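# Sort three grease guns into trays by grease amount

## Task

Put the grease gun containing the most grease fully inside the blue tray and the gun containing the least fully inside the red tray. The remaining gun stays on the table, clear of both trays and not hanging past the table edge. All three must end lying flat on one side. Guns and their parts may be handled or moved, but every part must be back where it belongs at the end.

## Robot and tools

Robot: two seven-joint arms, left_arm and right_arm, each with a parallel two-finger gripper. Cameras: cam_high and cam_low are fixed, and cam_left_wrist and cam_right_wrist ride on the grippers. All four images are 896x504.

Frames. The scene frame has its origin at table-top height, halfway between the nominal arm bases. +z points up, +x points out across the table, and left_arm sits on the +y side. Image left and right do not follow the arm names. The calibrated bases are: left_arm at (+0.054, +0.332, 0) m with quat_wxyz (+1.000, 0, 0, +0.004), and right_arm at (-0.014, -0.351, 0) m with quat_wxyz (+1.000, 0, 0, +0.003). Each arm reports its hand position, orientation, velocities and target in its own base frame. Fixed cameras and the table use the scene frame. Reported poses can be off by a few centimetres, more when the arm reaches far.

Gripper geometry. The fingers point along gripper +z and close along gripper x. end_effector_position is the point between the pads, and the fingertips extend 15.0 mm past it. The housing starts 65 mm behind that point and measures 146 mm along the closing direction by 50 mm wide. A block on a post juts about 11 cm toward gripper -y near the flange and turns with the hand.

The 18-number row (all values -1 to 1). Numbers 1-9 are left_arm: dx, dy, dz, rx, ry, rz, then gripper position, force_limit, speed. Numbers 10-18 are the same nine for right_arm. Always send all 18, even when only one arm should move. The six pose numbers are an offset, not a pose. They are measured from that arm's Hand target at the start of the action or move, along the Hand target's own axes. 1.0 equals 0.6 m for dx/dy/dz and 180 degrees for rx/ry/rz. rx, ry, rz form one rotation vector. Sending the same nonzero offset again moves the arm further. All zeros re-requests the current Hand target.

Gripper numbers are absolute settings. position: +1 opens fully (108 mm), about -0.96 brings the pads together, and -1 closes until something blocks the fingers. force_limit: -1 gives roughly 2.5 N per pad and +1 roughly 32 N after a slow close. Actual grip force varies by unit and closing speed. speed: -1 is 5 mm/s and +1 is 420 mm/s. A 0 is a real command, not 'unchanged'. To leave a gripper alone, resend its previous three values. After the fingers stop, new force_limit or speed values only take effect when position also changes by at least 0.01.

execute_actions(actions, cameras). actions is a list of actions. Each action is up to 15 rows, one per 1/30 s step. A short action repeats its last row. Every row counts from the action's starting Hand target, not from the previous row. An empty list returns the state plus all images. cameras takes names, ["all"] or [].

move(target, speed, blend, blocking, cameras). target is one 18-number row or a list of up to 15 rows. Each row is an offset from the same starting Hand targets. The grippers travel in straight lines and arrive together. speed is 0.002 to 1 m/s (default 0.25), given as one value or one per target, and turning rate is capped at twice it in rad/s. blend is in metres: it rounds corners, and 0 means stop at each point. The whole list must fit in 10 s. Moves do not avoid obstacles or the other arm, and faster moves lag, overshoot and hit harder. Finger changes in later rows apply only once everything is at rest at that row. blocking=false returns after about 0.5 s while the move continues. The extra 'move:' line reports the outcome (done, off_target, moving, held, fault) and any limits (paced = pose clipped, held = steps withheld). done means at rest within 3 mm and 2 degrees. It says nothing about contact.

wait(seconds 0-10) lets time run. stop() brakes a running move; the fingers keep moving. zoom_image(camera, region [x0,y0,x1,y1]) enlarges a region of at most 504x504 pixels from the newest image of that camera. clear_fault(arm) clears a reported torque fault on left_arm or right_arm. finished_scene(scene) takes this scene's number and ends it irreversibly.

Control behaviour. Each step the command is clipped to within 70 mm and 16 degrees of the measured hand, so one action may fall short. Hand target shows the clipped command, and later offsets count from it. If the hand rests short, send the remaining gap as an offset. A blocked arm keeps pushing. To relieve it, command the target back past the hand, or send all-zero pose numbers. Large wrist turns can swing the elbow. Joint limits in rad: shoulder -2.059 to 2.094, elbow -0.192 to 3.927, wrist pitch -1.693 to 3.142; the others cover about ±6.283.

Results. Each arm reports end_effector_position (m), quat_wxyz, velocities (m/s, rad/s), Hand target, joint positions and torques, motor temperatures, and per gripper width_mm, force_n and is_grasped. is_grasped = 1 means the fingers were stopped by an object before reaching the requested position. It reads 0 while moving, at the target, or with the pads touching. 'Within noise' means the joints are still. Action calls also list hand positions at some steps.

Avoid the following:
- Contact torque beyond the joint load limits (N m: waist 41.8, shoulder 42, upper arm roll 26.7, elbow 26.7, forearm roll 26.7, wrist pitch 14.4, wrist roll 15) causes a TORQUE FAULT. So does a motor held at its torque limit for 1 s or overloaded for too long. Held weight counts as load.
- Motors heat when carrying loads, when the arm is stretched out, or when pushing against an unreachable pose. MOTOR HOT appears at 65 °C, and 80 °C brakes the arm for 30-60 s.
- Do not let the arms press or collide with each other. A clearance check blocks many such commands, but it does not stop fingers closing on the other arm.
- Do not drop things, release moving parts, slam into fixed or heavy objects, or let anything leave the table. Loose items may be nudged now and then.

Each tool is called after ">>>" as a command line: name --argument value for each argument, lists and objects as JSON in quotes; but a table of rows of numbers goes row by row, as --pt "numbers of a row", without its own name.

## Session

>>> execute_actions --actions '[]'

Scene clock: 0.00 s.
left_arm: end_effector_position=(+0.6763, +0.1061, +0.2299) width_mm=107.94 is_grasped=0 force_n=0.00 end_effector_quat_wxyz=(+0.505, +0.403, +0.682, +0.343) | right_arm: end_effector_position=(+0.2928, +0.2395, +0.3883) width_mm=107.99 is_grasped=0 force_n=0.00 end_effector_quat_wxyz=(-0.577, +0.627, +0.517, +0.080)
Joint positions: left_arm=[-0.25 0.383 0.448 1.214 -2.832 0.485 3.078] | right_arm=[0.495 -0.165 -0.412 1.025 1.017 1.82 1.001]
Joint velocities: within noise
Joint torques (N m): no reading
Motor temperatures (°C): left_arm=[33 32 32 38 31 32 32] | right_arm=[31 34 33 33 31 38 33]
Hand target: left_arm +0.6763, +0.1061, +0.2299; +0.505, +0.403, +0.682, +0.343 | right_arm +0.2928, +0.2395, +0.3883; -0.577, +0.627, +0.517, +0.080
Tool commands: left_gripper/position=+0.998 left_gripper/force_limit=+1.0 left_gripper/speed=+1.0 right_gripper/position=+1.0 right_gripper/force_limit=+1.0 right_gripper/speed=+1.0

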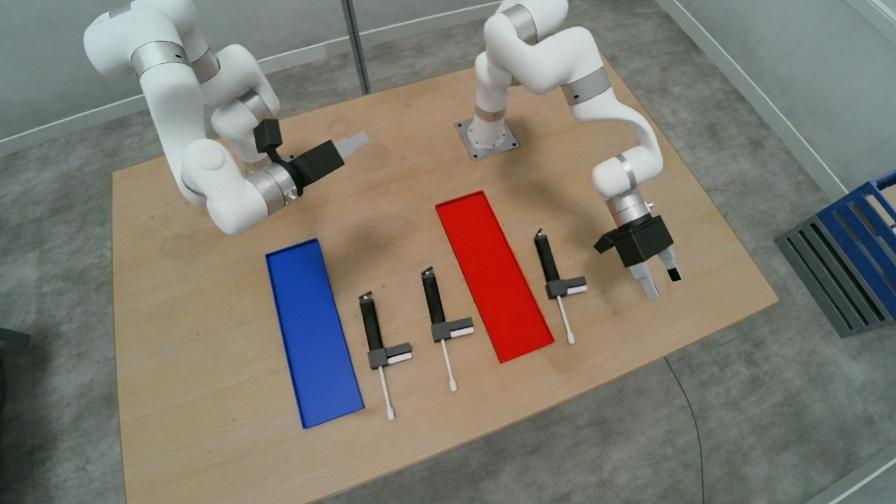

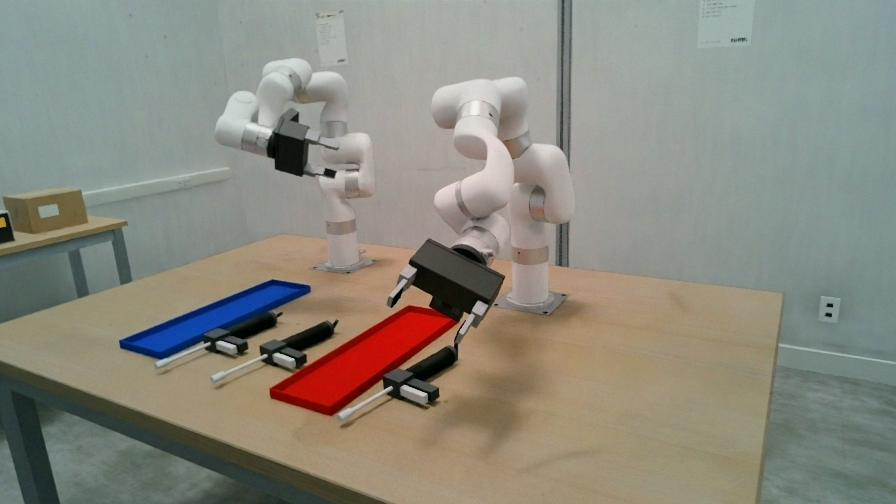

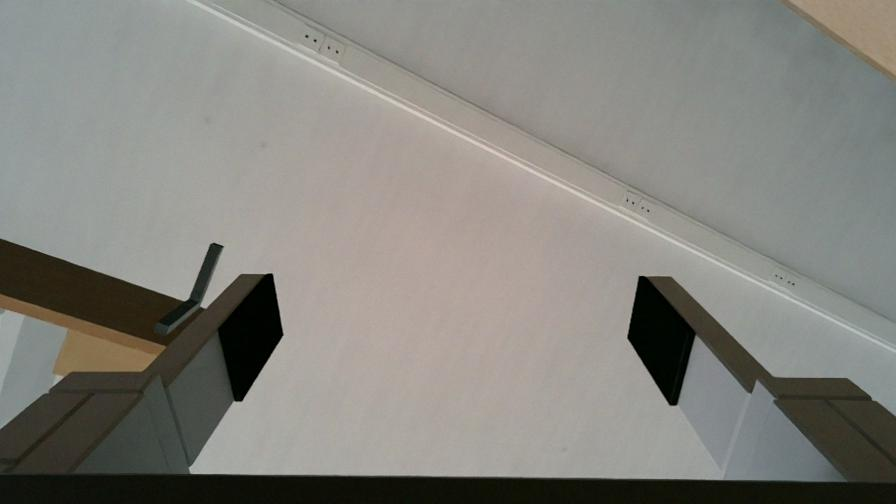

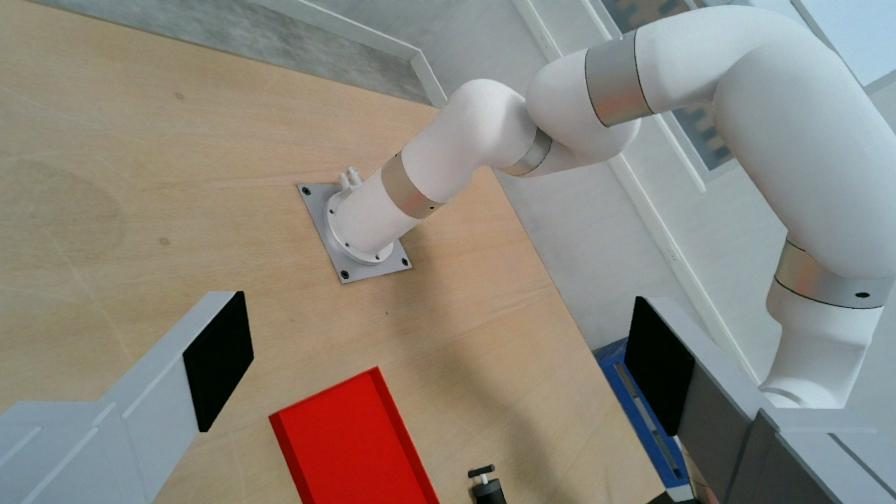

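>>> move --target '[-0.1002,-0.1832,-0.2708,-0.1021,0.5343,-0.6836,0.31,0.5,0.3,-0.0177,0.2345,0.0557,0.0611,-0.4409,-0.4791,0.2,0.5,0.3]' --speed 0.6 --cameras '["cam_left_wrist","cam_right_wrist","cam_high"]'

Scene clock: 9.13 s.
left_arm: end_effector_position=(+0.5071, -0.0060, +0.2000) width_mm=70.06 is_grasped=0 force_n=0.00 end_effector_quat_wxyz=(+0.000, +0.707, -0.707, +0.000) | right_arm: end_effector_position=(+0.3757, +0.2888, +0.2799) width_mm=64.00 is_grasped=0 force_n=0.00 end_effector_quat_wxyz=(+0.000, +0.000, +1.000, +0.000)
Joint positions: left_arm=[-0.019 0.147 0.008 1.203 -6.284 1.055 3.916] | right_arm=[0.809 -0.015 -0.153 1.24 -0.002 1.255 -0.128]
Joint torques (N m): left_arm=[1.23 -29.86 -0.45 13.46 -0.54 -1.26 0.34] | right_arm=[2.03 -25.03 0.76 26.25 -0.52 -2.49 0.05]
Hand target: left_arm +0.5071, -0.0060, +0.2000; +0.000, +0.707, -0.707, +0.000 | right_arm +0.3757, +0.2888, +0.2799; +0.000, +0.000, +1.000, +0.000
Off the commanded pose: left_arm 0.000 m, 0 deg | right_arm 0.000 m, 0 deg.
joint sent to its limit (left arm) — joint 5 (forearm roll), lower limit. The joint targets still meet the commanded pose.
move: done; limits=paced
Images, in order (width x height): cam_high 896x504, cam_left_wrist 896x504, cam_right_wrist 896x504.

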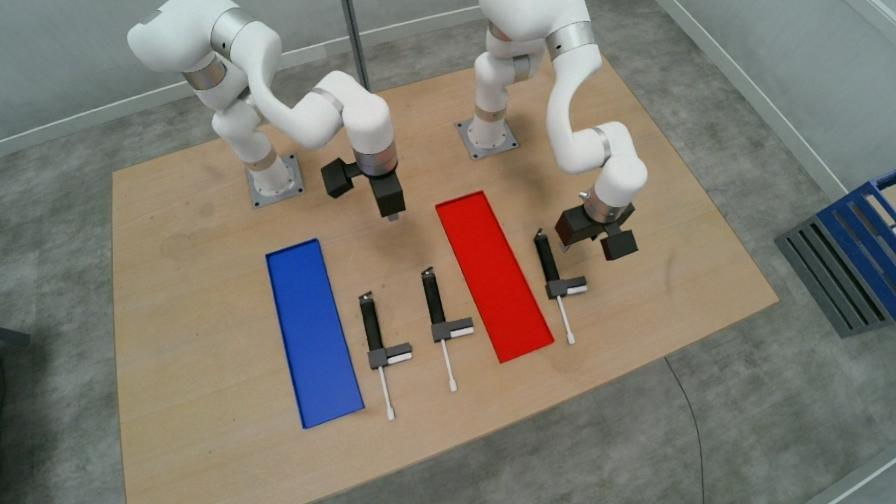

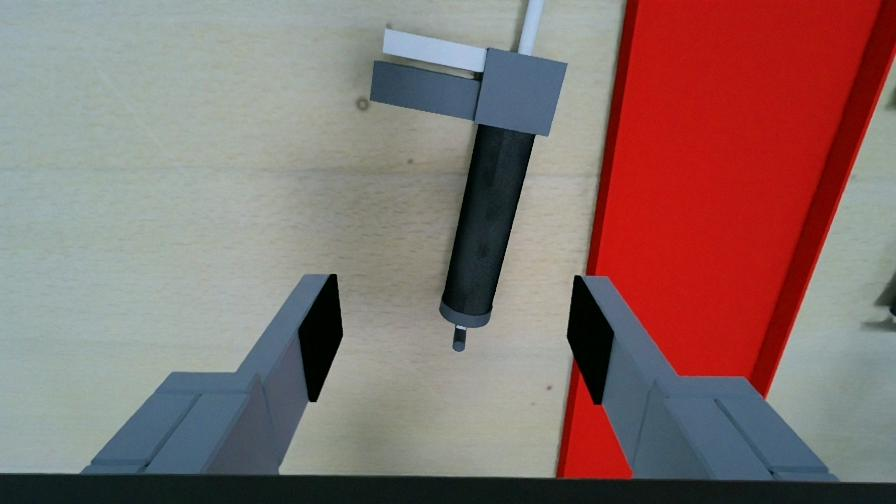

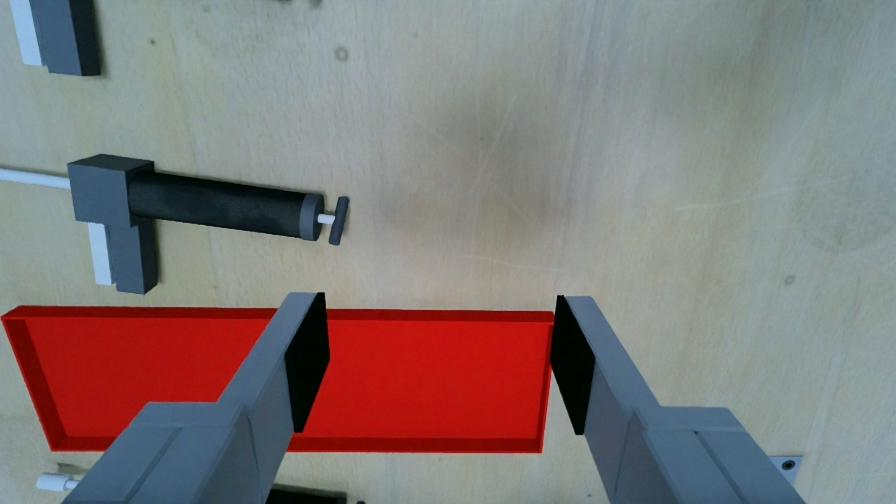

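>>> move --target '[0.0458,-0.0092,0.1,0,0,0.052,0.31,0.5,0.3,0,0,0,0,0,0,0.2,0.5,0.3]' --cameras '["cam_left_wrist"]'

Scene clock: 11.07 s.
left_arm: end_effector_position=(+0.5126, -0.0335, +0.1400) width_mm=70.06 is_grasped=0 force_n=0.00 end_effector_quat_wxyz=(+0.000, -0.647, +0.762, +0.000) | right_arm: end_effector_position=(+0.3757, +0.2888, +0.2799) width_mm=64.00 is_grasped=0 force_n=0.00 end_effector_quat_wxyz=(+0.000, +0.000, +1.000, +0.000)
Joint positions: left_arm=[-0.041 0.24 -0.026 1.143 -6.277 0.903 4.02] | right_arm=[0.809 -0.015 -0.153 1.24 -0.002 1.255 -0.128]
Joint torques (N m): left_arm=[-0.69 -31.65 -0.58 12.85 1.1 -1.53 0.4] | right_arm=[1.77 -24.93 0.83 26.11 -0.11 -2.59 0.15]
Hand target: left_arm +0.5126, -0.0335, +0.1400; +0.000, -0.647, +0.762, +0.000 | right_arm +0.3757, +0.2888, +0.2799; +0.000, +0.000, +1.000, +0.000
Off the commanded pose: left_arm 0.000 m, 0 deg | right_arm 0.000 m, 0 deg.
move: done
Images, in order (width x height): cam_left_wrist 896x504.

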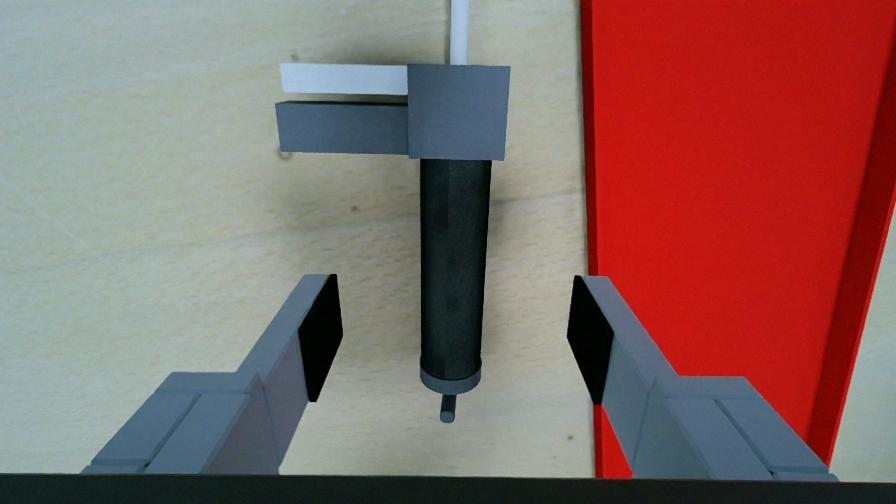

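>>> move --pt "0 0 0.194 0 0 0.008 0.31 0.5 0.3 0 0 0 0 0 0 0.2 0.5 0.3" --pt "0 0 0.194 0 0 0.008 -1 0.2 -0.4 0 0 0 0 0 0 0.2 0.5 0.3" --pt "0 0 0.033 0 0 0.008 -1 0.2 -0.4 0 0 0 0 0 0 0.2 0.5 0.3" --pt "0.3374 0.2963 0.033 0 0 -0.552 -1 0.2 -0.4 0 0.1 0.1 0 0 0 0.2 0.5 0.3" --speed '[0.25,0.25,0.25,0.6]' --blend '[0,0,0.02,0]' --cameras '["cam_right_wrist","cam_high"]'

Scene clock: 16.83 s.
left_arm: end_effector_position=(+0.3043, -0.2044, +0.1203) width_mm=35.14 is_grasped=1 force_n=35.16 end_effector_quat_wxyz=(+0.000, +1.000, +0.000, +0.000) | right_arm: end_effector_position=(+0.3757, +0.3488, +0.2200) width_mm=64.00 is_grasped=0 force_n=0.00 end_effector_quat_wxyz=(+0.000, +0.000, +1.000, +0.000)
Joint positions: left_arm=[-0.588 -0.18 -0.004 0.575 -6.284 0.754 1.766] | right_arm=[0.853 0.148 -0.111 1.263 0.019 1.115 -0.05]
Joint torques (N m): left_arm=[-0.47 -24.2 0.64 12.76 0.04 -1.69 0.42] | right_arm=[1.54 -26.51 -0.15 28.04 0.3 -2.56 0.39]
Hand target: left_arm +0.3043, -0.2044, +0.1203; +0.000, +1.000, +0.000, +0.000 | right_arm +0.3757, +0.3488, +0.2200; +0.000, +0.000, +1.000, +0.000
Off the commanded pose: left_arm 0.000 m, 0 deg | right_arm 0.000 m, 0 deg.
joint sent to its limit (left arm) — joint 5 (forearm roll), lower limit. The joint targets still meet the commanded pose.
move: done
Images, in order (width x height): cam_high 896x504, cam_right_wrist 896x504.

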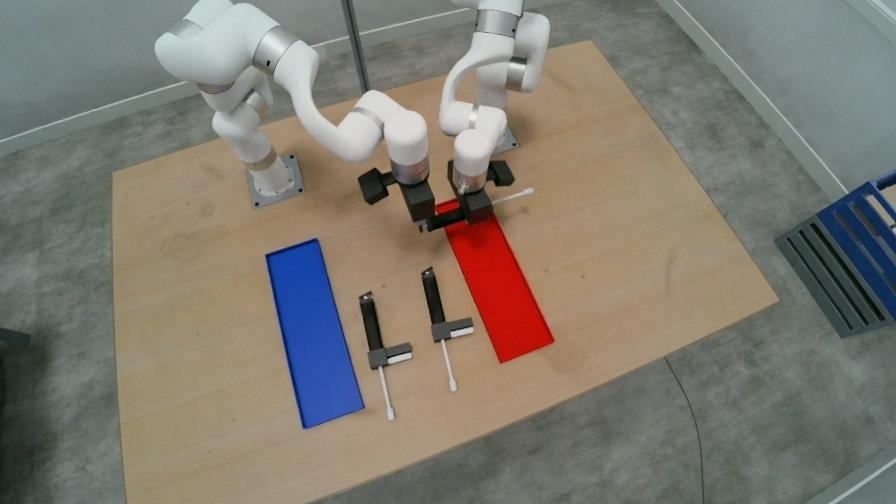

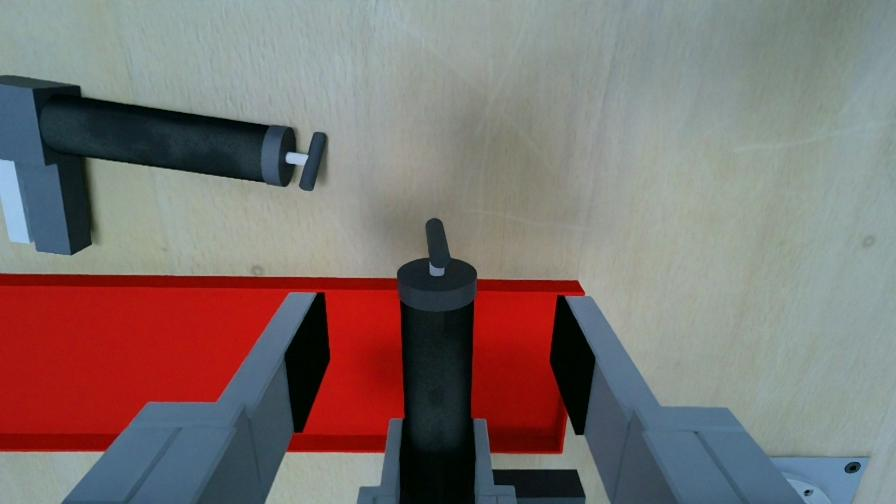

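>>> move --pt "0 0 0 0 0 0 -1 0.2 -0.4 0 0.018 0.1748 0 0 0 0.2 0.5 0.3" --pt "0 0 0 0 0 0 -1 0.2 -0.4 0 0.018 0.1748 0 0 0 -1 -0.2 -0.4" --pt "0 0 0 0 0 0 -1 0.2 -0.4 0 -0.007 0.1748 0 0 0 -1 -0.2 -0.4" --speed '[0.25,0.25,0.1]' --cameras '["cam_right_wrist"]'

>>> move --target '[0,0,0,0,0,0,-1,0.2,-0.4,0,-0.03,0,0,0,0,-1,-0.2,-0.4]' --speed 0.1

Scene clock: 20.00 s.
left_arm: end_effector_position=(+0.3043, -0.2044, +0.1203) width_mm=35.14 is_grasped=1 force_n=35.05 end_effector_quat_wxyz=(+0.000, +1.000, +0.000, +0.000) | right_arm: end_effector_position=(+0.3756, +0.3447, +0.1151) width_mm=8.29 is_grasped=1 force_n=29.97 end_effector_quat_wxyz=(+0.000, +0.000, +1.000, +0.000)
Joint positions: left_arm=[-0.588 -0.18 -0.003 0.575 -6.284 0.754 1.766] | right_arm=[0.845 0.269 -0.108 1.102 0.039 0.835 -0.071]
Joint torques (N m): left_arm=[3.82 -22.77 2.42 14.27 0.69 -2.12 -1.08] | right_arm=[-0.81 -29.14 -0.1 20.43 -0.47 -0.94 -0.15]
Hand target: left_arm +0.3043, -0.2044, +0.1203; +0.000, +1.000, +0.000, +0.000 | right_arm +0.3756, +0.3446, +0.1151; +0.000, +0.000, +1.000, +0.000
Off the commanded pose: left_arm 0.000 m, 0 deg | right_arm 0.000 m, 0 deg.
move: done
Images, in order (width x height): cam_right_wrist 896x504.

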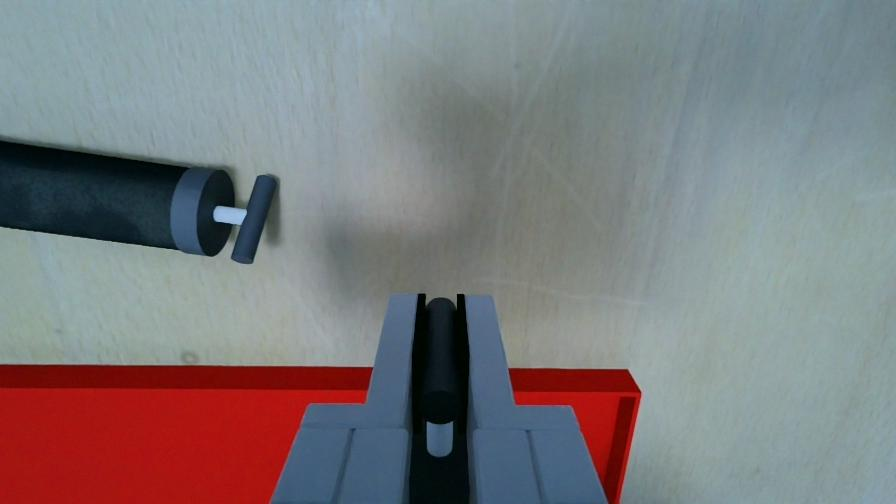

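Scene clock: 20.80 s.
left_arm: end_effector_position=(+0.3043, -0.2044, +0.1203) width_mm=35.14 is_grasped=1 force_n=35.05 end_effector_quat_wxyz=(+0.000, +1.000, +0.000, +0.000) | right_arm: end_effector_position=(+0.3756, +0.3267, +0.1151) width_mm=8.29 is_grasped=1 force_n=29.96 end_effector_quat_wxyz=(+0.000, +0.000, +1.000, +0.000)
Joint positions: left_arm=[-0.588 -0.18 -0.003 0.575 -6.284 0.754 1.766] | right_arm=[0.829 0.234 -0.118 1.052 0.038 0.821 -0.097]
Joint torques (N m): left_arm=[3.56 -21.9 2.29 14.03 0.64 -2.03 -0.99] | right_arm=[-1.13 -28.64 -0.02 20.21 -0.4 -1.06 -0.34]
Hand target: left_arm +0.3043, -0.2044, +0.1203; +0.000, +1.000, +0.000, +0.000 | right_arm +0.3756, +0.3266, +0.1151; +0.000, +0.000, +1.000, +0.000
Off the commanded pose: left_arm 0.000 m, 0 deg | right_arm 0.000 m, 0 deg.
move: done

>>> move --target '[0,0,0,0,0,0,-1,0.2,-0.4,0,-0.025,0,0,0,0,-1,-0.2,-0.4]' --speed 0.1

Scene clock: 21.87 s.
left_arm: end_effector_position=(+0.3043, -0.2044, +0.1203) width_mm=35.14 is_grasped=1 force_n=35.05 end_effector_quat_wxyz=(+0.000, +1.000, +0.000, +0.000) | right_arm: end_effector_position=(+0.3756, +0.3117, +0.1151) width_mm=8.29 is_grasped=1 force_n=29.96 end_effector_quat_wxyz=(+0.000, +0.000, +1.000, +0.000)
Joint positions: left_arm=[-0.588 -0.18 -0.003 0.575 -6.284 0.754 1.766] | right_arm=[0.816 0.205 -0.128 1.013 0.037 0.81 -0.119]
Joint torques (N m): left_arm=[3.21 -21.72 2.07 14 0.63 -1.9 -0.89] | right_arm=[-1.67 -27.57 -0.52 19.8 -0.59 -1.16 -0.21]
Hand target: left_arm +0.3043, -0.2044, +0.1203; +0.000, +1.000, +0.000, +0.000 | right_arm +0.3756, +0.3116, +0.1151; +0.000, +0.000, +1.000, +0.000
Off the commanded pose: left_arm 0.000 m, 0 deg | right_arm 0.000 m, 0 deg.
move: done

Free at 48. To 63.

>>> move --target '[0,0,0,0,0,0,-1,0.2,-0.4,0,-0.025,0,0,0,0,-1,-0.2,-0.4]' --speed 0.1

Scene clock: 22.87 s.
left_arm: end_effector_position=(+0.3043, -0.2044, +0.1203) width_mm=35.14 is_grasped=1 force_n=35.05 end_effector_quat_wxyz=(+0.000, +1.000, +0.000, +0.000) | right_arm: end_effector_position=(+0.3756, +0.2967, +0.1151) width_mm=8.29 is_grasped=1 force_n=29.96 end_effector_quat_wxyz=(+0.000, +0.000, +1.000, +0.000)
Joint positions: left_arm=[-0.588 -0.18 -0.003 0.575 -6.284 0.754 1.766] | right_arm=[0.803 0.178 -0.138 0.976 0.035 0.8 -0.142]
Joint torques (N m): left_arm=[10.05 -21.66 7.63 9.82 0.79 0.05 -0.78] | right_arm=[-13.08 -24.13 -11.79 11.43 -2.9 2.7 -0.28]
Hand target: left_arm +0.3043, -0.2044, +0.1203; +0.000, +1.000, +0.000, +0.000 | right_arm +0.3756, +0.2966, +0.1151; +0.000, +0.000, +1.000, +0.000
Off the commanded pose: left_arm 0.000 m, 0 deg | right_arm 0.000 m, 0 deg.
move: done

>>> move --pt "0 0 0 0 0 0 -1 0.2 -0.4 0 0.1055 0 0 0 0 -1 -0.2 -0.4" --pt "0 0 0 0 0 0 -1 0.2 -0.4 0 0.1055 0 0 0 0 0.31 0.5 0.3" --pt "0 0 0 0 0 0 -1 0.2 -0.4 0 0.1055 -0.16 0 0 0 0.31 0.5 0.3" --pt "-0.3183 0.2143 0 0 0 0 -1 0.2 -0.4 -0.3823 -0.2693 -0.12 0 0 -0.5 0.31 0.5 0.3" --pt "-0.3183 0.2143 0.161 0 0 0 -1 0.2 -0.4 -0.3823 -0.2693 -0.12 0 0 -0.5 0.31 0.5 0.3" --pt "-0.3183 0.2143 0.161 0 0 0 0.31 0.5 0.3 -0.3823 -0.2693 -0.12 0 0 -0.5 0.31 0.5 0.3" --speed '[0.12,0.25,0.3,0.6,0.25,0.25]' --blend '[0,0,0.03,0,0,0]' --cameras '["cam_right_wrist","cam_high"]'

Scene clock: 30.13 s.
left_arm: end_effector_position=(+0.1133, -0.3331, +0.0237) width_mm=70.04 is_grasped=0 force_n=0.00 end_effector_quat_wxyz=(+0.000, +1.000, +0.000, +0.000) | right_arm: end_effector_position=(+0.6050, +0.1349, +0.1869) width_mm=70.05 is_grasped=0 force_n=0.00 end_effector_quat_wxyz=(+0.000, +0.707, -0.707, +0.000)
Joint positions: left_arm=[-1.237 0.06 -0.005 0.463 -6.282 0.402 1.112] | right_arm=[0.335 0.551 -0.157 1.738 0.089 1.194 -2.188]
Joint torques (N m): left_arm=[1.21 -20.65 0.45 8.48 1.12 -1.22 -0.38] | right_arm=[-2.42 -36.4 -2.16 28.36 0.18 -2.01 -0.22]
Hand target: left_arm +0.1133, -0.3330, +0.0237; +0.000, +1.000, +0.000, +0.000 | right_arm +0.6050, +0.1349, +0.1869; +0.000, +0.707, -0.707, +0.000
Off the commanded pose: left_arm 0.000 m, 0 deg | right_arm 0.000 m, 0 deg.
move: done
Images, in order (width x height): cam_high 896x504, cam_right_wrist 896x504.

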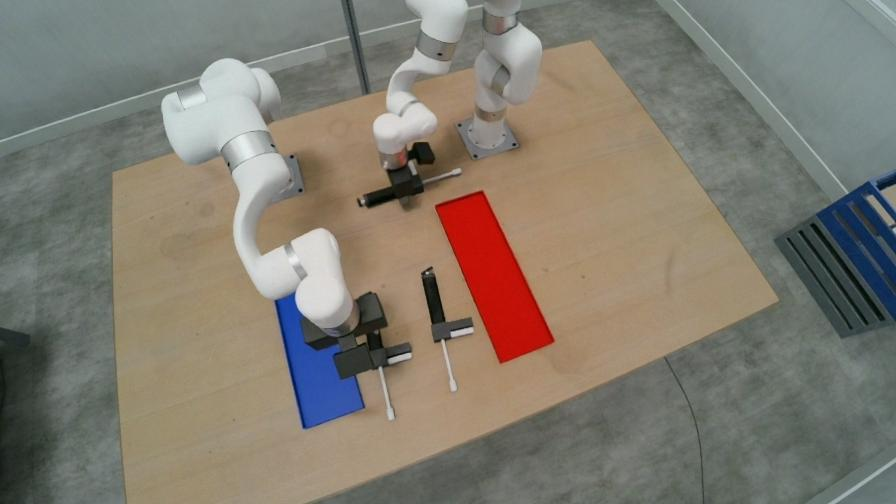

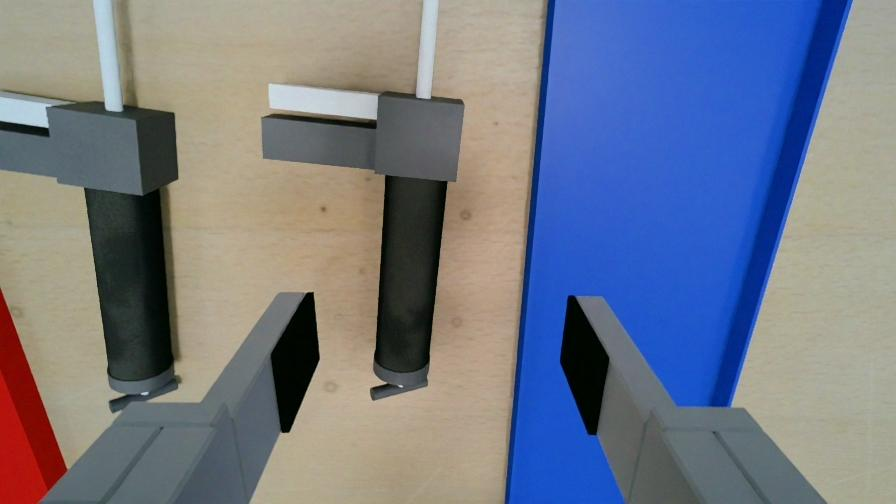

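>>> move --pt "0 0 -0.2 0 0 0 0.31 0.5 0.3 -0.03 0.023 0.2722 0 0 0.029 0.31 0.5 0.3" --pt "0 0 -0.327 0 0 0 0.31 0.5 0.3 -0.03 0.023 0.2722 0 0 0.029 -1 0.2 -0.4" --pt "0 0 -0.327 0 0 0 0.31 0.5 0.3 -0.03 0.023 0.1115 0 0 0.029 -1 0.2 -0.4" --pt "0.3178 0.0133 -0.327 0 0 0 0.31 0.5 0.3 -0.1402 0.3833 0.1115 0 0 0.5 -1 0.2 -0.4" --speed '[0.3,0.3,0.25,0.6]' --blend '[0,0,0.02,0]' --cameras '["cam_left_wrist","cam_right_wrist"]'

Scene clock: 36.50 s.
left_arm: end_effector_position=(+0.3039, -0.3409, +0.2200) width_mm=70.04 is_grasped=0 force_n=0.00 end_effector_quat_wxyz=(+0.000, +1.000, +0.000, +0.000) | right_arm: end_effector_position=(+0.3750, +0.2192, +0.1201) width_mm=35.17 is_grasped=1 force_n=35.45 end_effector_quat_wxyz=(+0.000, +0.000, +1.000, +0.000)
Joint positions: left_arm=[-1.083 -0.036 0.238 1.043 -6.274 1.077 1.506] | right_arm=[0.741 0.037 -0.213 0.813 0.012 0.777 -0.265]
Joint torques (N m): left_arm=[1.54 -23.88 0.17 13.43 -0.61 -1.19 0.41] | right_arm=[2.18 -25.89 0.54 25.78 -0.9 -2.93 0.37]
Hand target: left_arm +0.3039, -0.3409, +0.2200; +0.000, +1.000, +0.000, +0.000 | right_arm +0.3750, +0.2192, +0.1201; +0.000, +0.000, +1.000, +0.000
Off the commanded pose: left_arm 0.000 m, 0 deg | right_arm 0.000 m, 0 deg.
move: done
Images, in order (width x height): cam_left_wrist 896x504, cam_right_wrist 896x504.

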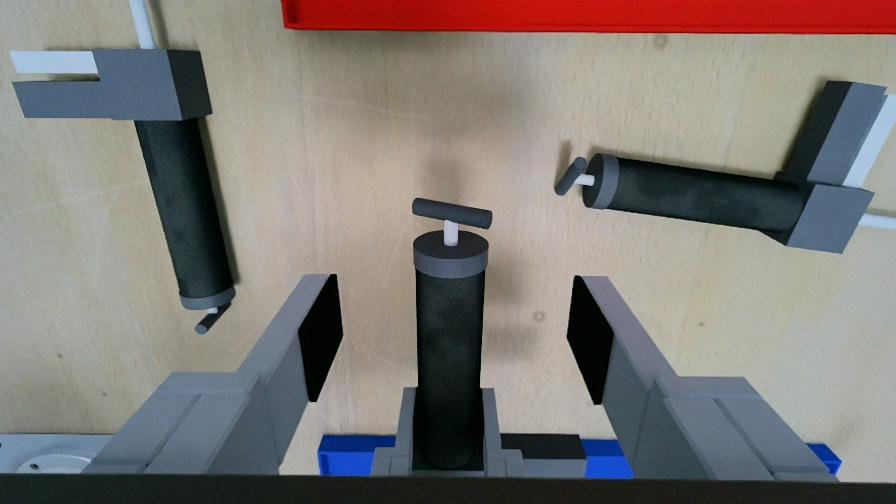

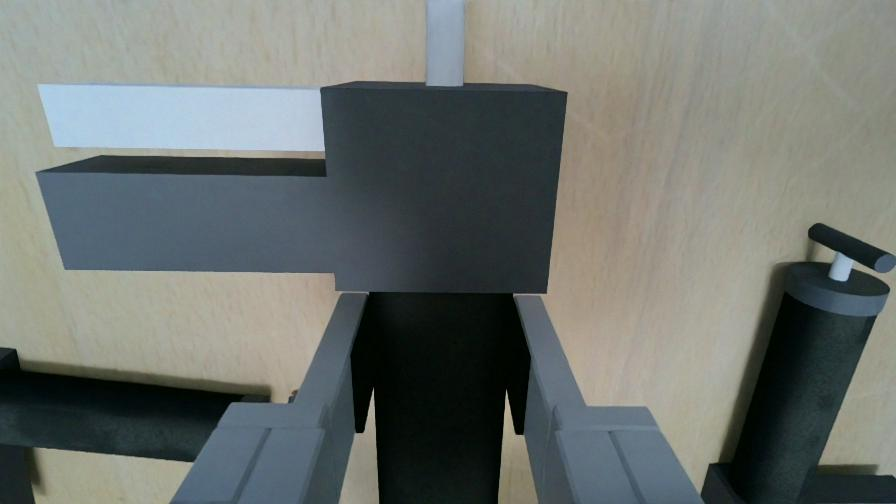

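>>> move --pt "0 -0.003 0.175 0 0 0 0.2 0.5 0.3 0 0 0 0 0 0 -1 0.2 -0.4" --pt "0 -0.003 0.175 0 0 0 -1 -0.2 -0.3 0 0 0 0 0 0 -1 0.2 -0.4" --pt "0 -0.036 0.175 0 0 0 -1 -0.2 -0.3 0 0 0 0 0 0 -1 0.2 -0.4" --speed '[0.25,0.25,0.1]'

Scene clock: 39.87 s.
left_arm: end_effector_position=(+0.3040, -0.3194, +0.1150) width_mm=8.22 is_grasped=1 force_n=31.41 end_effector_quat_wxyz=(+0.000, +1.000, +0.000, +0.000) | right_arm: end_effector_position=(+0.3750, +0.2193, +0.1202) width_mm=35.17 is_grasped=1 force_n=35.51 end_effector_quat_wxyz=(+0.000, +0.000, +1.000, +0.000)
Joint positions: left_arm=[-0.824 0.065 0.014 0.831 -6.284 0.765 1.547] | right_arm=[0.741 0.037 -0.212 0.813 0.012 0.777 -0.265]
Joint torques (N m): left_arm=[8.07 -26.97 5.51 8.16 0.57 0.38 0.34] | right_arm=[-9.44 -23.1 -7.6 17.92 -3.1 1.03 -0.56]
Hand target: left_arm +0.3040, -0.3194, +0.1150; +0.000, +1.000, +0.000, +0.000 | right_arm +0.3750, +0.2192, +0.1201; +0.000, +0.000, +1.000, +0.000
Off the commanded pose: left_arm 0.000 m, 0 deg | right_arm 0.000 m, 0 deg.
joint sent to its limit (left arm) — joint 5 (forearm roll), lower limit. The joint targets still meet the commanded pose.
move: done

>>> move --pt "0 0.0396 0 0 0 0 -1 -0.2 -0.3 0 0 0 0 0 0 -1 0.2 -0.4" --pt "0 0.0396 0 0 0 0 0.31 0.5 0.3 0 0 0 0 0 0 -1 0.2 -0.4" --pt "0 0.0396 -0.16 0 0 0 0.31 0.5 0.3 0 0 0 0 0 0 -1 0.2 -0.4" --pt "0.3167 -0.633 -0.3 0 0 0 0.31 0.5 0.3 -0.12 0.4435 -0.033 0 0 -0.5 -1 0.2 -0.4" --speed '[0.12,0.25,0.3,0.6]' --cameras '["cam_left_wrist","cam_right_wrist"]'

Scene clock: 46.77 s.
left_arm: end_effector_position=(+0.4936, +0.0605, +0.2949) width_mm=70.05 is_grasped=0 force_n=0.00 end_effector_quat_wxyz=(-0.010, +1.000, +0.000, +0.003) | right_arm: end_effector_position=(+0.4471, +0.4852, +0.1400) width_mm=35.18 is_grasped=1 force_n=35.15 end_effector_quat_wxyz=(+0.000, +0.707, -0.707, +0.000)
Joint positions: left_arm=[-0.247 0.058 0.371 1.361 -6.284 1.299 2.48] | right_arm=[0.798 0.747 0.045 1.928 -0.032 1.181 -1.513]
Joint torques (N m): left_arm=[1.37 -26.26 0.18 13.78 -0.39 -1.27 -0.03] | right_arm=[2.19 -44.66 0.99 31.8 -0.81 -2.67 -0.29]
Hand target: left_arm +0.4939, +0.0606, +0.2948; +0.000, +1.000, +0.000, +0.000 | right_arm +0.4471, +0.4852, +0.1400; +0.000, +0.707, -0.707, +0.000
Off the commanded pose: left_arm 0.000 m, 1 deg | right_arm 0.000 m, 0 deg.
joint sent to its limit (left arm) — joint 5 (forearm roll), lower limit. The joint targets still meet the commanded pose.
move: done
Images, in order (width x height): cam_left_wrist 896x504, cam_right_wrist 896x504.

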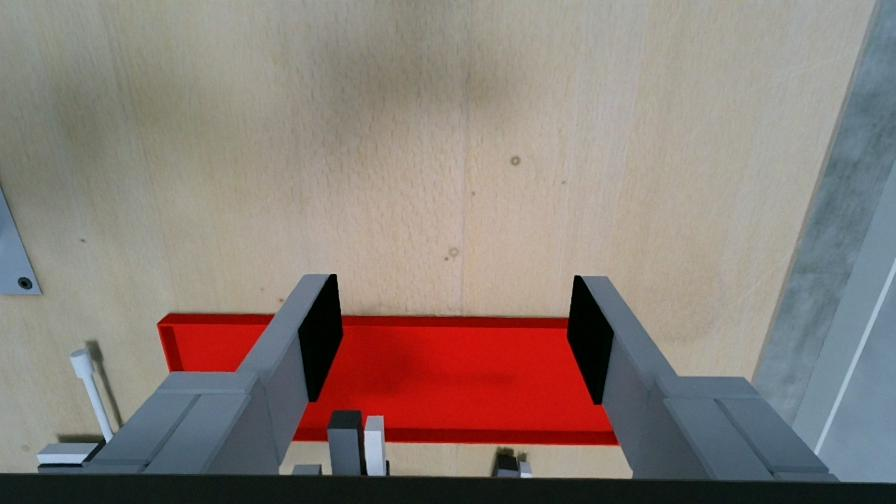

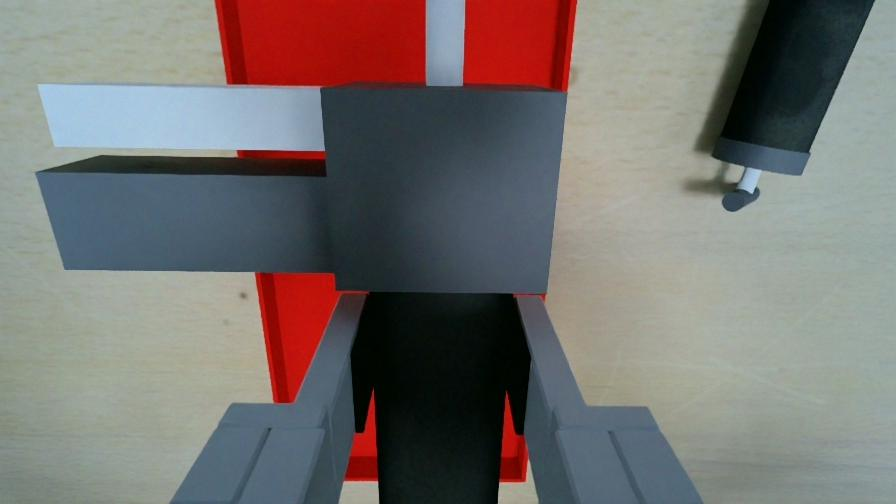

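>>> move --pt "0 0 0 0 0 0 0.31 0.5 0.3 0 0 0.1873 0 0 0 -1 0.2 -0.4" --pt "0 0 0 0 0 0 0.31 0.5 0.3 0 0 0.1873 0 0 0 -0.15 0.2 -0.4" --pt "0 0 0 0 0 0 0.31 0.5 0.3 0 0 -0.05 0 0 0 -0.15 0.2 -0.4" --pt "0 0 0 0 0 0 0.2 0.5 0.3 0.2728 -0.2432 -0.05 0 0 0.041 0.31 0.5 0.3" --speed '[0.2,0.25,0.3,0.5]' --cameras '["cam_right_wrist","cam_left_wrist"]'

Scene clock: 52.23 s.
left_arm: end_effector_position=(+0.4936, +0.0605, +0.2949) width_mm=64.01 is_grasped=0 force_n=0.00 end_effector_quat_wxyz=(-0.010, +1.000, +0.000, +0.003) | right_arm: end_effector_position=(+0.5930, +0.3215, +0.1699) width_mm=70.05 is_grasped=0 force_n=0.00 end_effector_quat_wxyz=(+0.000, -0.660, +0.751, +0.000)
Joint positions: left_arm=[-0.247 0.058 0.371 1.361 -6.284 1.299 2.48] | right_arm=[0.514 0.806 -0.032 2.113 0.024 1.308 -1.741]
Joint torques (N m): left_arm=[1.21 -26.22 0.07 13.77 0.39 -1.37 -0.19] | right_arm=[-2.39 -41.45 -1.44 28.63 0.29 -1.92 -0.2]
Hand target: left_arm +0.4936, +0.0605, +0.2949; -0.010, +1.000, +0.000, +0.003 (not the last commanded pose) | right_arm +0.5930, +0.3215, +0.1699; +0.000, -0.660, +0.751, +0.000
Off the commanded pose: left_arm 0.000 m, 1 deg | right_arm 0.000 m, 0 deg.
move: done
Images, in order (width x height): cam_left_wrist 896x504, cam_right_wrist 896x504.

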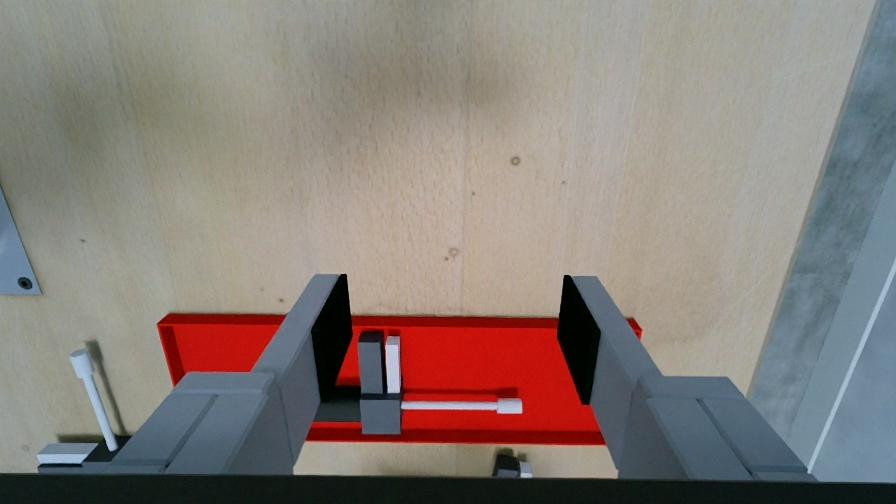

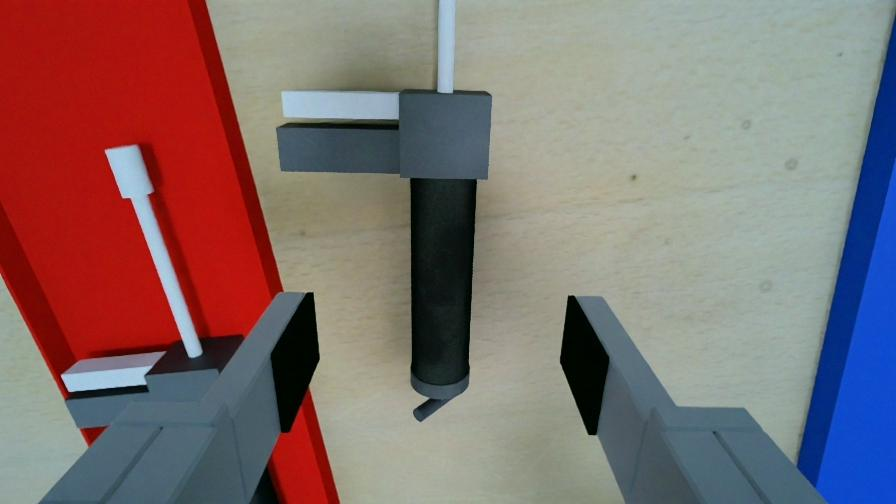

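>>> move --pt "0 0 0 0 0 0 0.2 0.5 0.3 0 0.013 0.2438 0 0 0 0.31 0.5 0.3" --pt "0 0 0 0 0 0 0.2 0.5 0.3 0 0.013 0.2438 0 0 0 -1 0.2 -0.4" --pt "0 0 0 0 0 0 0.2 0.5 0.3 0 0.013 0.083 0 0 0 -1 0.2 -0.4" --pt "-0.316 0.669 0.125 0 0 0 0.2 0.5 0.3 0.2162 0.3382 0.083 0 0 0.459 -1 0.2 -0.4" --speed '[0.25,0.25,0.25,0.6]' --blend '[0,0,0.02,0]' --cameras '["cam_left_wrist","cam_right_wrist"]'

Scene clock: 57.17 s.
left_arm: end_effector_position=(+0.3045, -0.3392, +0.2104) width_mm=64.01 is_grasped=0 force_n=0.00 end_effector_quat_wxyz=(-0.010, +1.000, +0.000, +0.003) | right_arm: end_effector_position=(+0.3750, +0.2190, +0.1201) width_mm=35.19 is_grasped=1 force_n=34.28 end_effector_quat_wxyz=(+0.000, +0.000, +1.000, +0.000)
Joint positions: left_arm=[-0.691 -0.02 -0.155 1.034 -6.266 1.066 1.501] | right_arm=[0.706 0.036 -0.178 0.813 0.01 0.777 -0.264]
Joint torques (N m): left_arm=[-0.81 -24.3 -0.26 13.36 1.17 -1.12 -0.38] | right_arm=[1.76 -26.75 0.51 26.31 -0.9 -2.97 0.52]
Hand target: left_arm +0.3045, -0.3392, +0.2104; -0.010, +1.000, +0.000, +0.003 | right_arm +0.3750, +0.2190, +0.1201; +0.000, +0.000, +1.000, +0.000
Off the commanded pose: left_arm 0.000 m, 0 deg | right_arm 0.000 m, 0 deg.
move: done
Images, in order (width x height): cam_left_wrist 896x504, cam_right_wrist 896x504.

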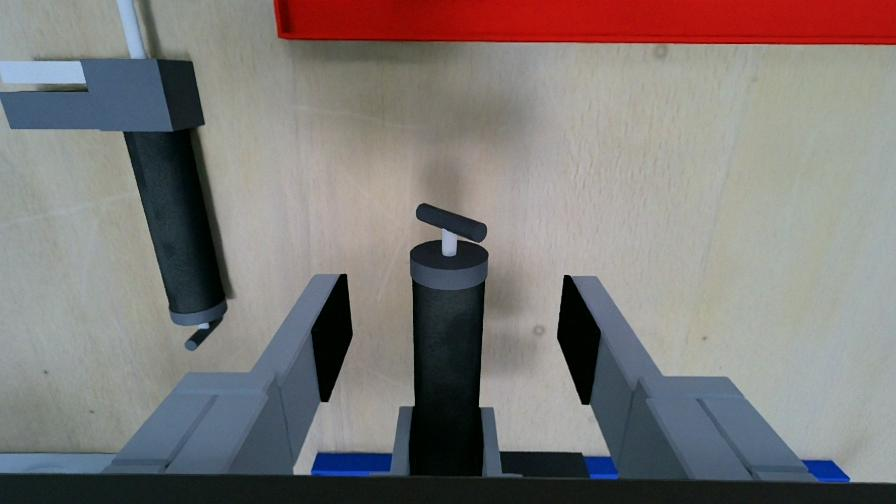

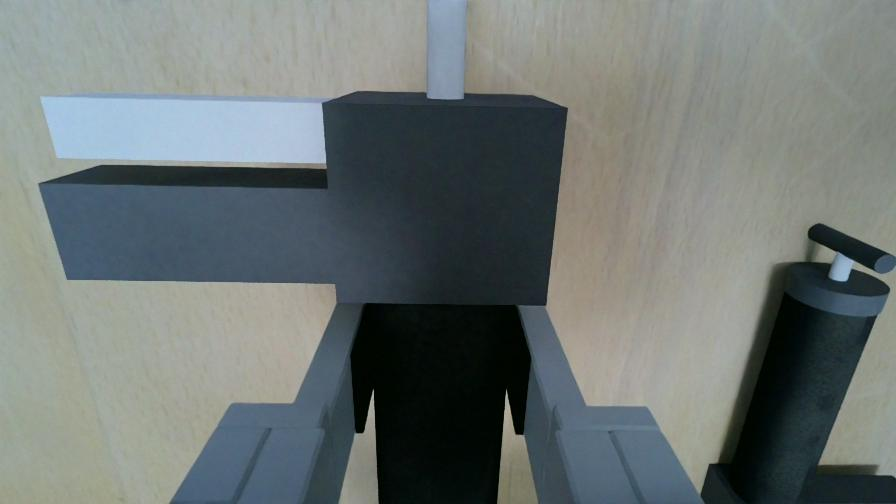

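>>> move --pt "0 0 0.1587 0 0 0 0.2 0.5 0.3 0 0 0 0 0 0 -1 0.2 -0.4" --pt "0 0 0.1587 0 0 0 -1 -0.2 -0.3 0 0 0 0 0 0 -1 0.2 -0.4" --pt "0 -0.108 0.1587 0 0 0 -1 -0.2 -0.3 0 0 0 0 0 0 -1 0.2 -0.4" --speed '[0.25,0.25,0.12]'

Scene clock: 60.30 s.
left_arm: end_effector_position=(+0.3051, -0.2725, +0.1165) width_mm=8.33 is_grasped=1 force_n=25.57 end_effector_quat_wxyz=(-0.010, +1.000, +0.000, +0.003) | right_arm: end_effector_position=(+0.3750, +0.2190, +0.1201) width_mm=35.19 is_grasped=1 force_n=34.47 end_effector_quat_wxyz=(+0.000, +0.000, +1.000, +0.000)
Joint positions: left_arm=[-0.633 -0.029 -0.104 0.727 -6.259 0.765 1.602] | right_arm=[0.706 0.036 -0.178 0.813 0.01 0.777 -0.264]
Joint torques (N m): left_arm=[2.32 -26.7 1.36 11.66 -0.28 -1.59 0.41] | right_arm=[0.89 -23.35 -0.29 25.07 -0.32 -1.96 -0.38]
Hand target: left_arm +0.3051, -0.2725, +0.1165; -0.010, +1.000, +0.000, +0.003 | right_arm +0.3750, +0.2190, +0.1201; +0.000, +0.000, +1.000, +0.000
Off the commanded pose: left_arm 0.000 m, 0 deg | right_arm 0.000 m, 0 deg.
move: done

>>> move --pt "0 0.112 0 0 0 0 -1 -0.2 -0.3 0 0 0 0 0 0 -1 0.2 -0.4" --pt "0 0.112 0 0 0 0 0.31 0.5 0.3 0 0 0 0 0 0 -1 0.2 -0.4" --pt "0 0.112 -0.16 0 0 0 0.31 0.5 0.3 0 0 0 0 0 0 -1 0.2 -0.4" --pt "0 -0.05 -0.25 0 0 0 0.31 0.5 0.3 -0.115 -0.401 -0.033 0 0 -0.5 -1 0.2 -0.4" --speed '[0.12,0.25,0.3,0.6]' --cameras '["cam_left_wrist","cam_right_wrist","cam_high"]'

Scene clock: 65.87 s.
left_arm: end_effector_position=(+0.3042, -0.2456, +0.2671) width_mm=70.04 is_grasped=0 force_n=0.00 end_effector_quat_wxyz=(-0.010, +1.000, +0.000, +0.003) | right_arm: end_effector_position=(+0.4439, -0.0216, +0.1398) width_mm=35.20 is_grasped=1 force_n=34.03 end_effector_quat_wxyz=(+0.000, +0.707, -0.707, +0.000)
Joint positions: left_arm=[-0.621 -0.282 -0.062 0.932 -6.28 1.222 1.675] | right_arm=[0.43 0.035 -0.481 0.872 0.022 0.842 -2.421]
Joint torques (N m): left_arm=[1.26 -21.19 0.87 12.92 1.39 -1.14 0.32] | right_arm=[-2.86 -22.31 -0.73 29.89 0.48 -2.55 -0.33]
Hand target: left_arm +0.3042, -0.2456, +0.2671; -0.010, +1.000, +0.000, +0.003 | right_arm +0.4439, -0.0216, +0.1398; +0.000, +0.707, -0.707, +0.000
Off the commanded pose: left_arm 0.000 m, 0 deg | right_arm 0.000 m, 0 deg.
move: done
Images, in order (width x height): cam_high 896x504, cam_left_wrist 896x504, cam_right_wrist 896x504.

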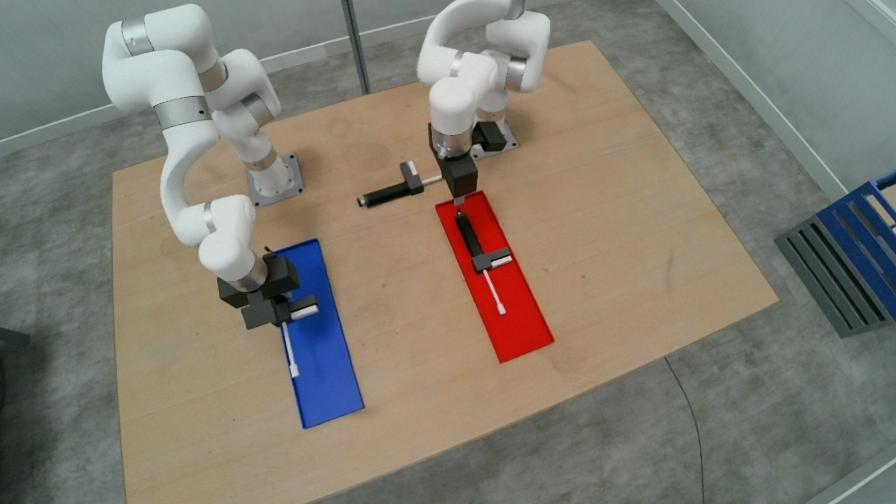

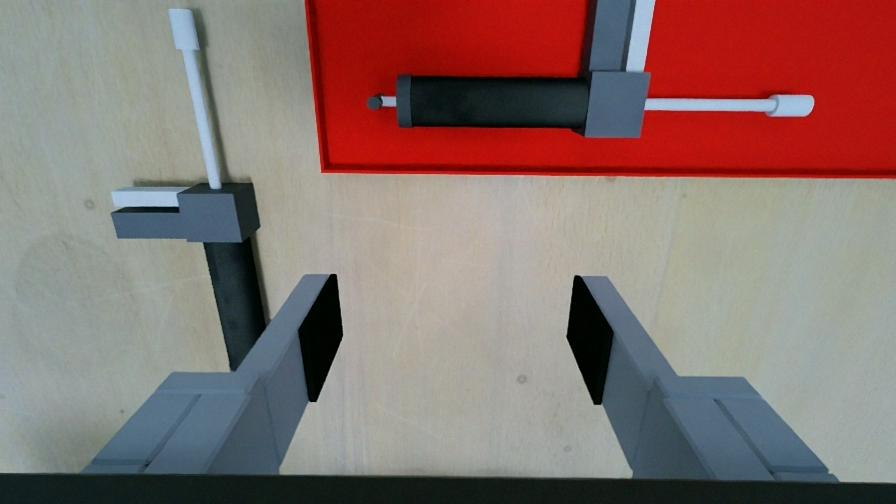

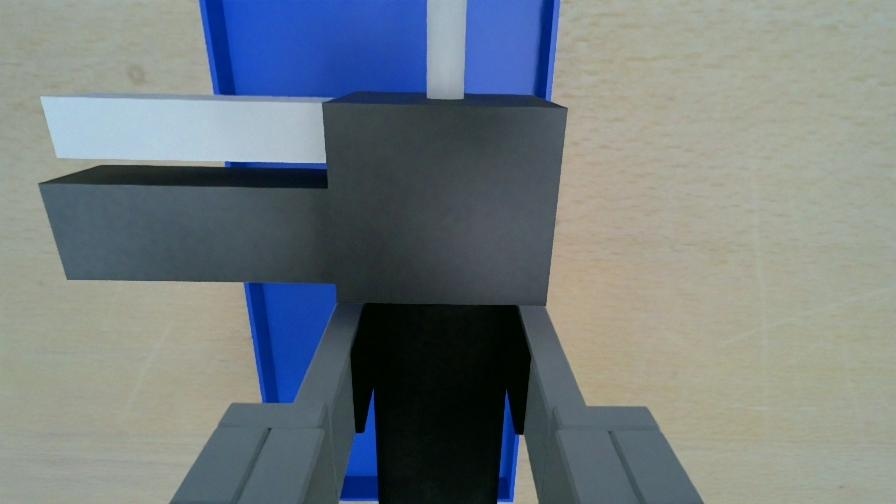

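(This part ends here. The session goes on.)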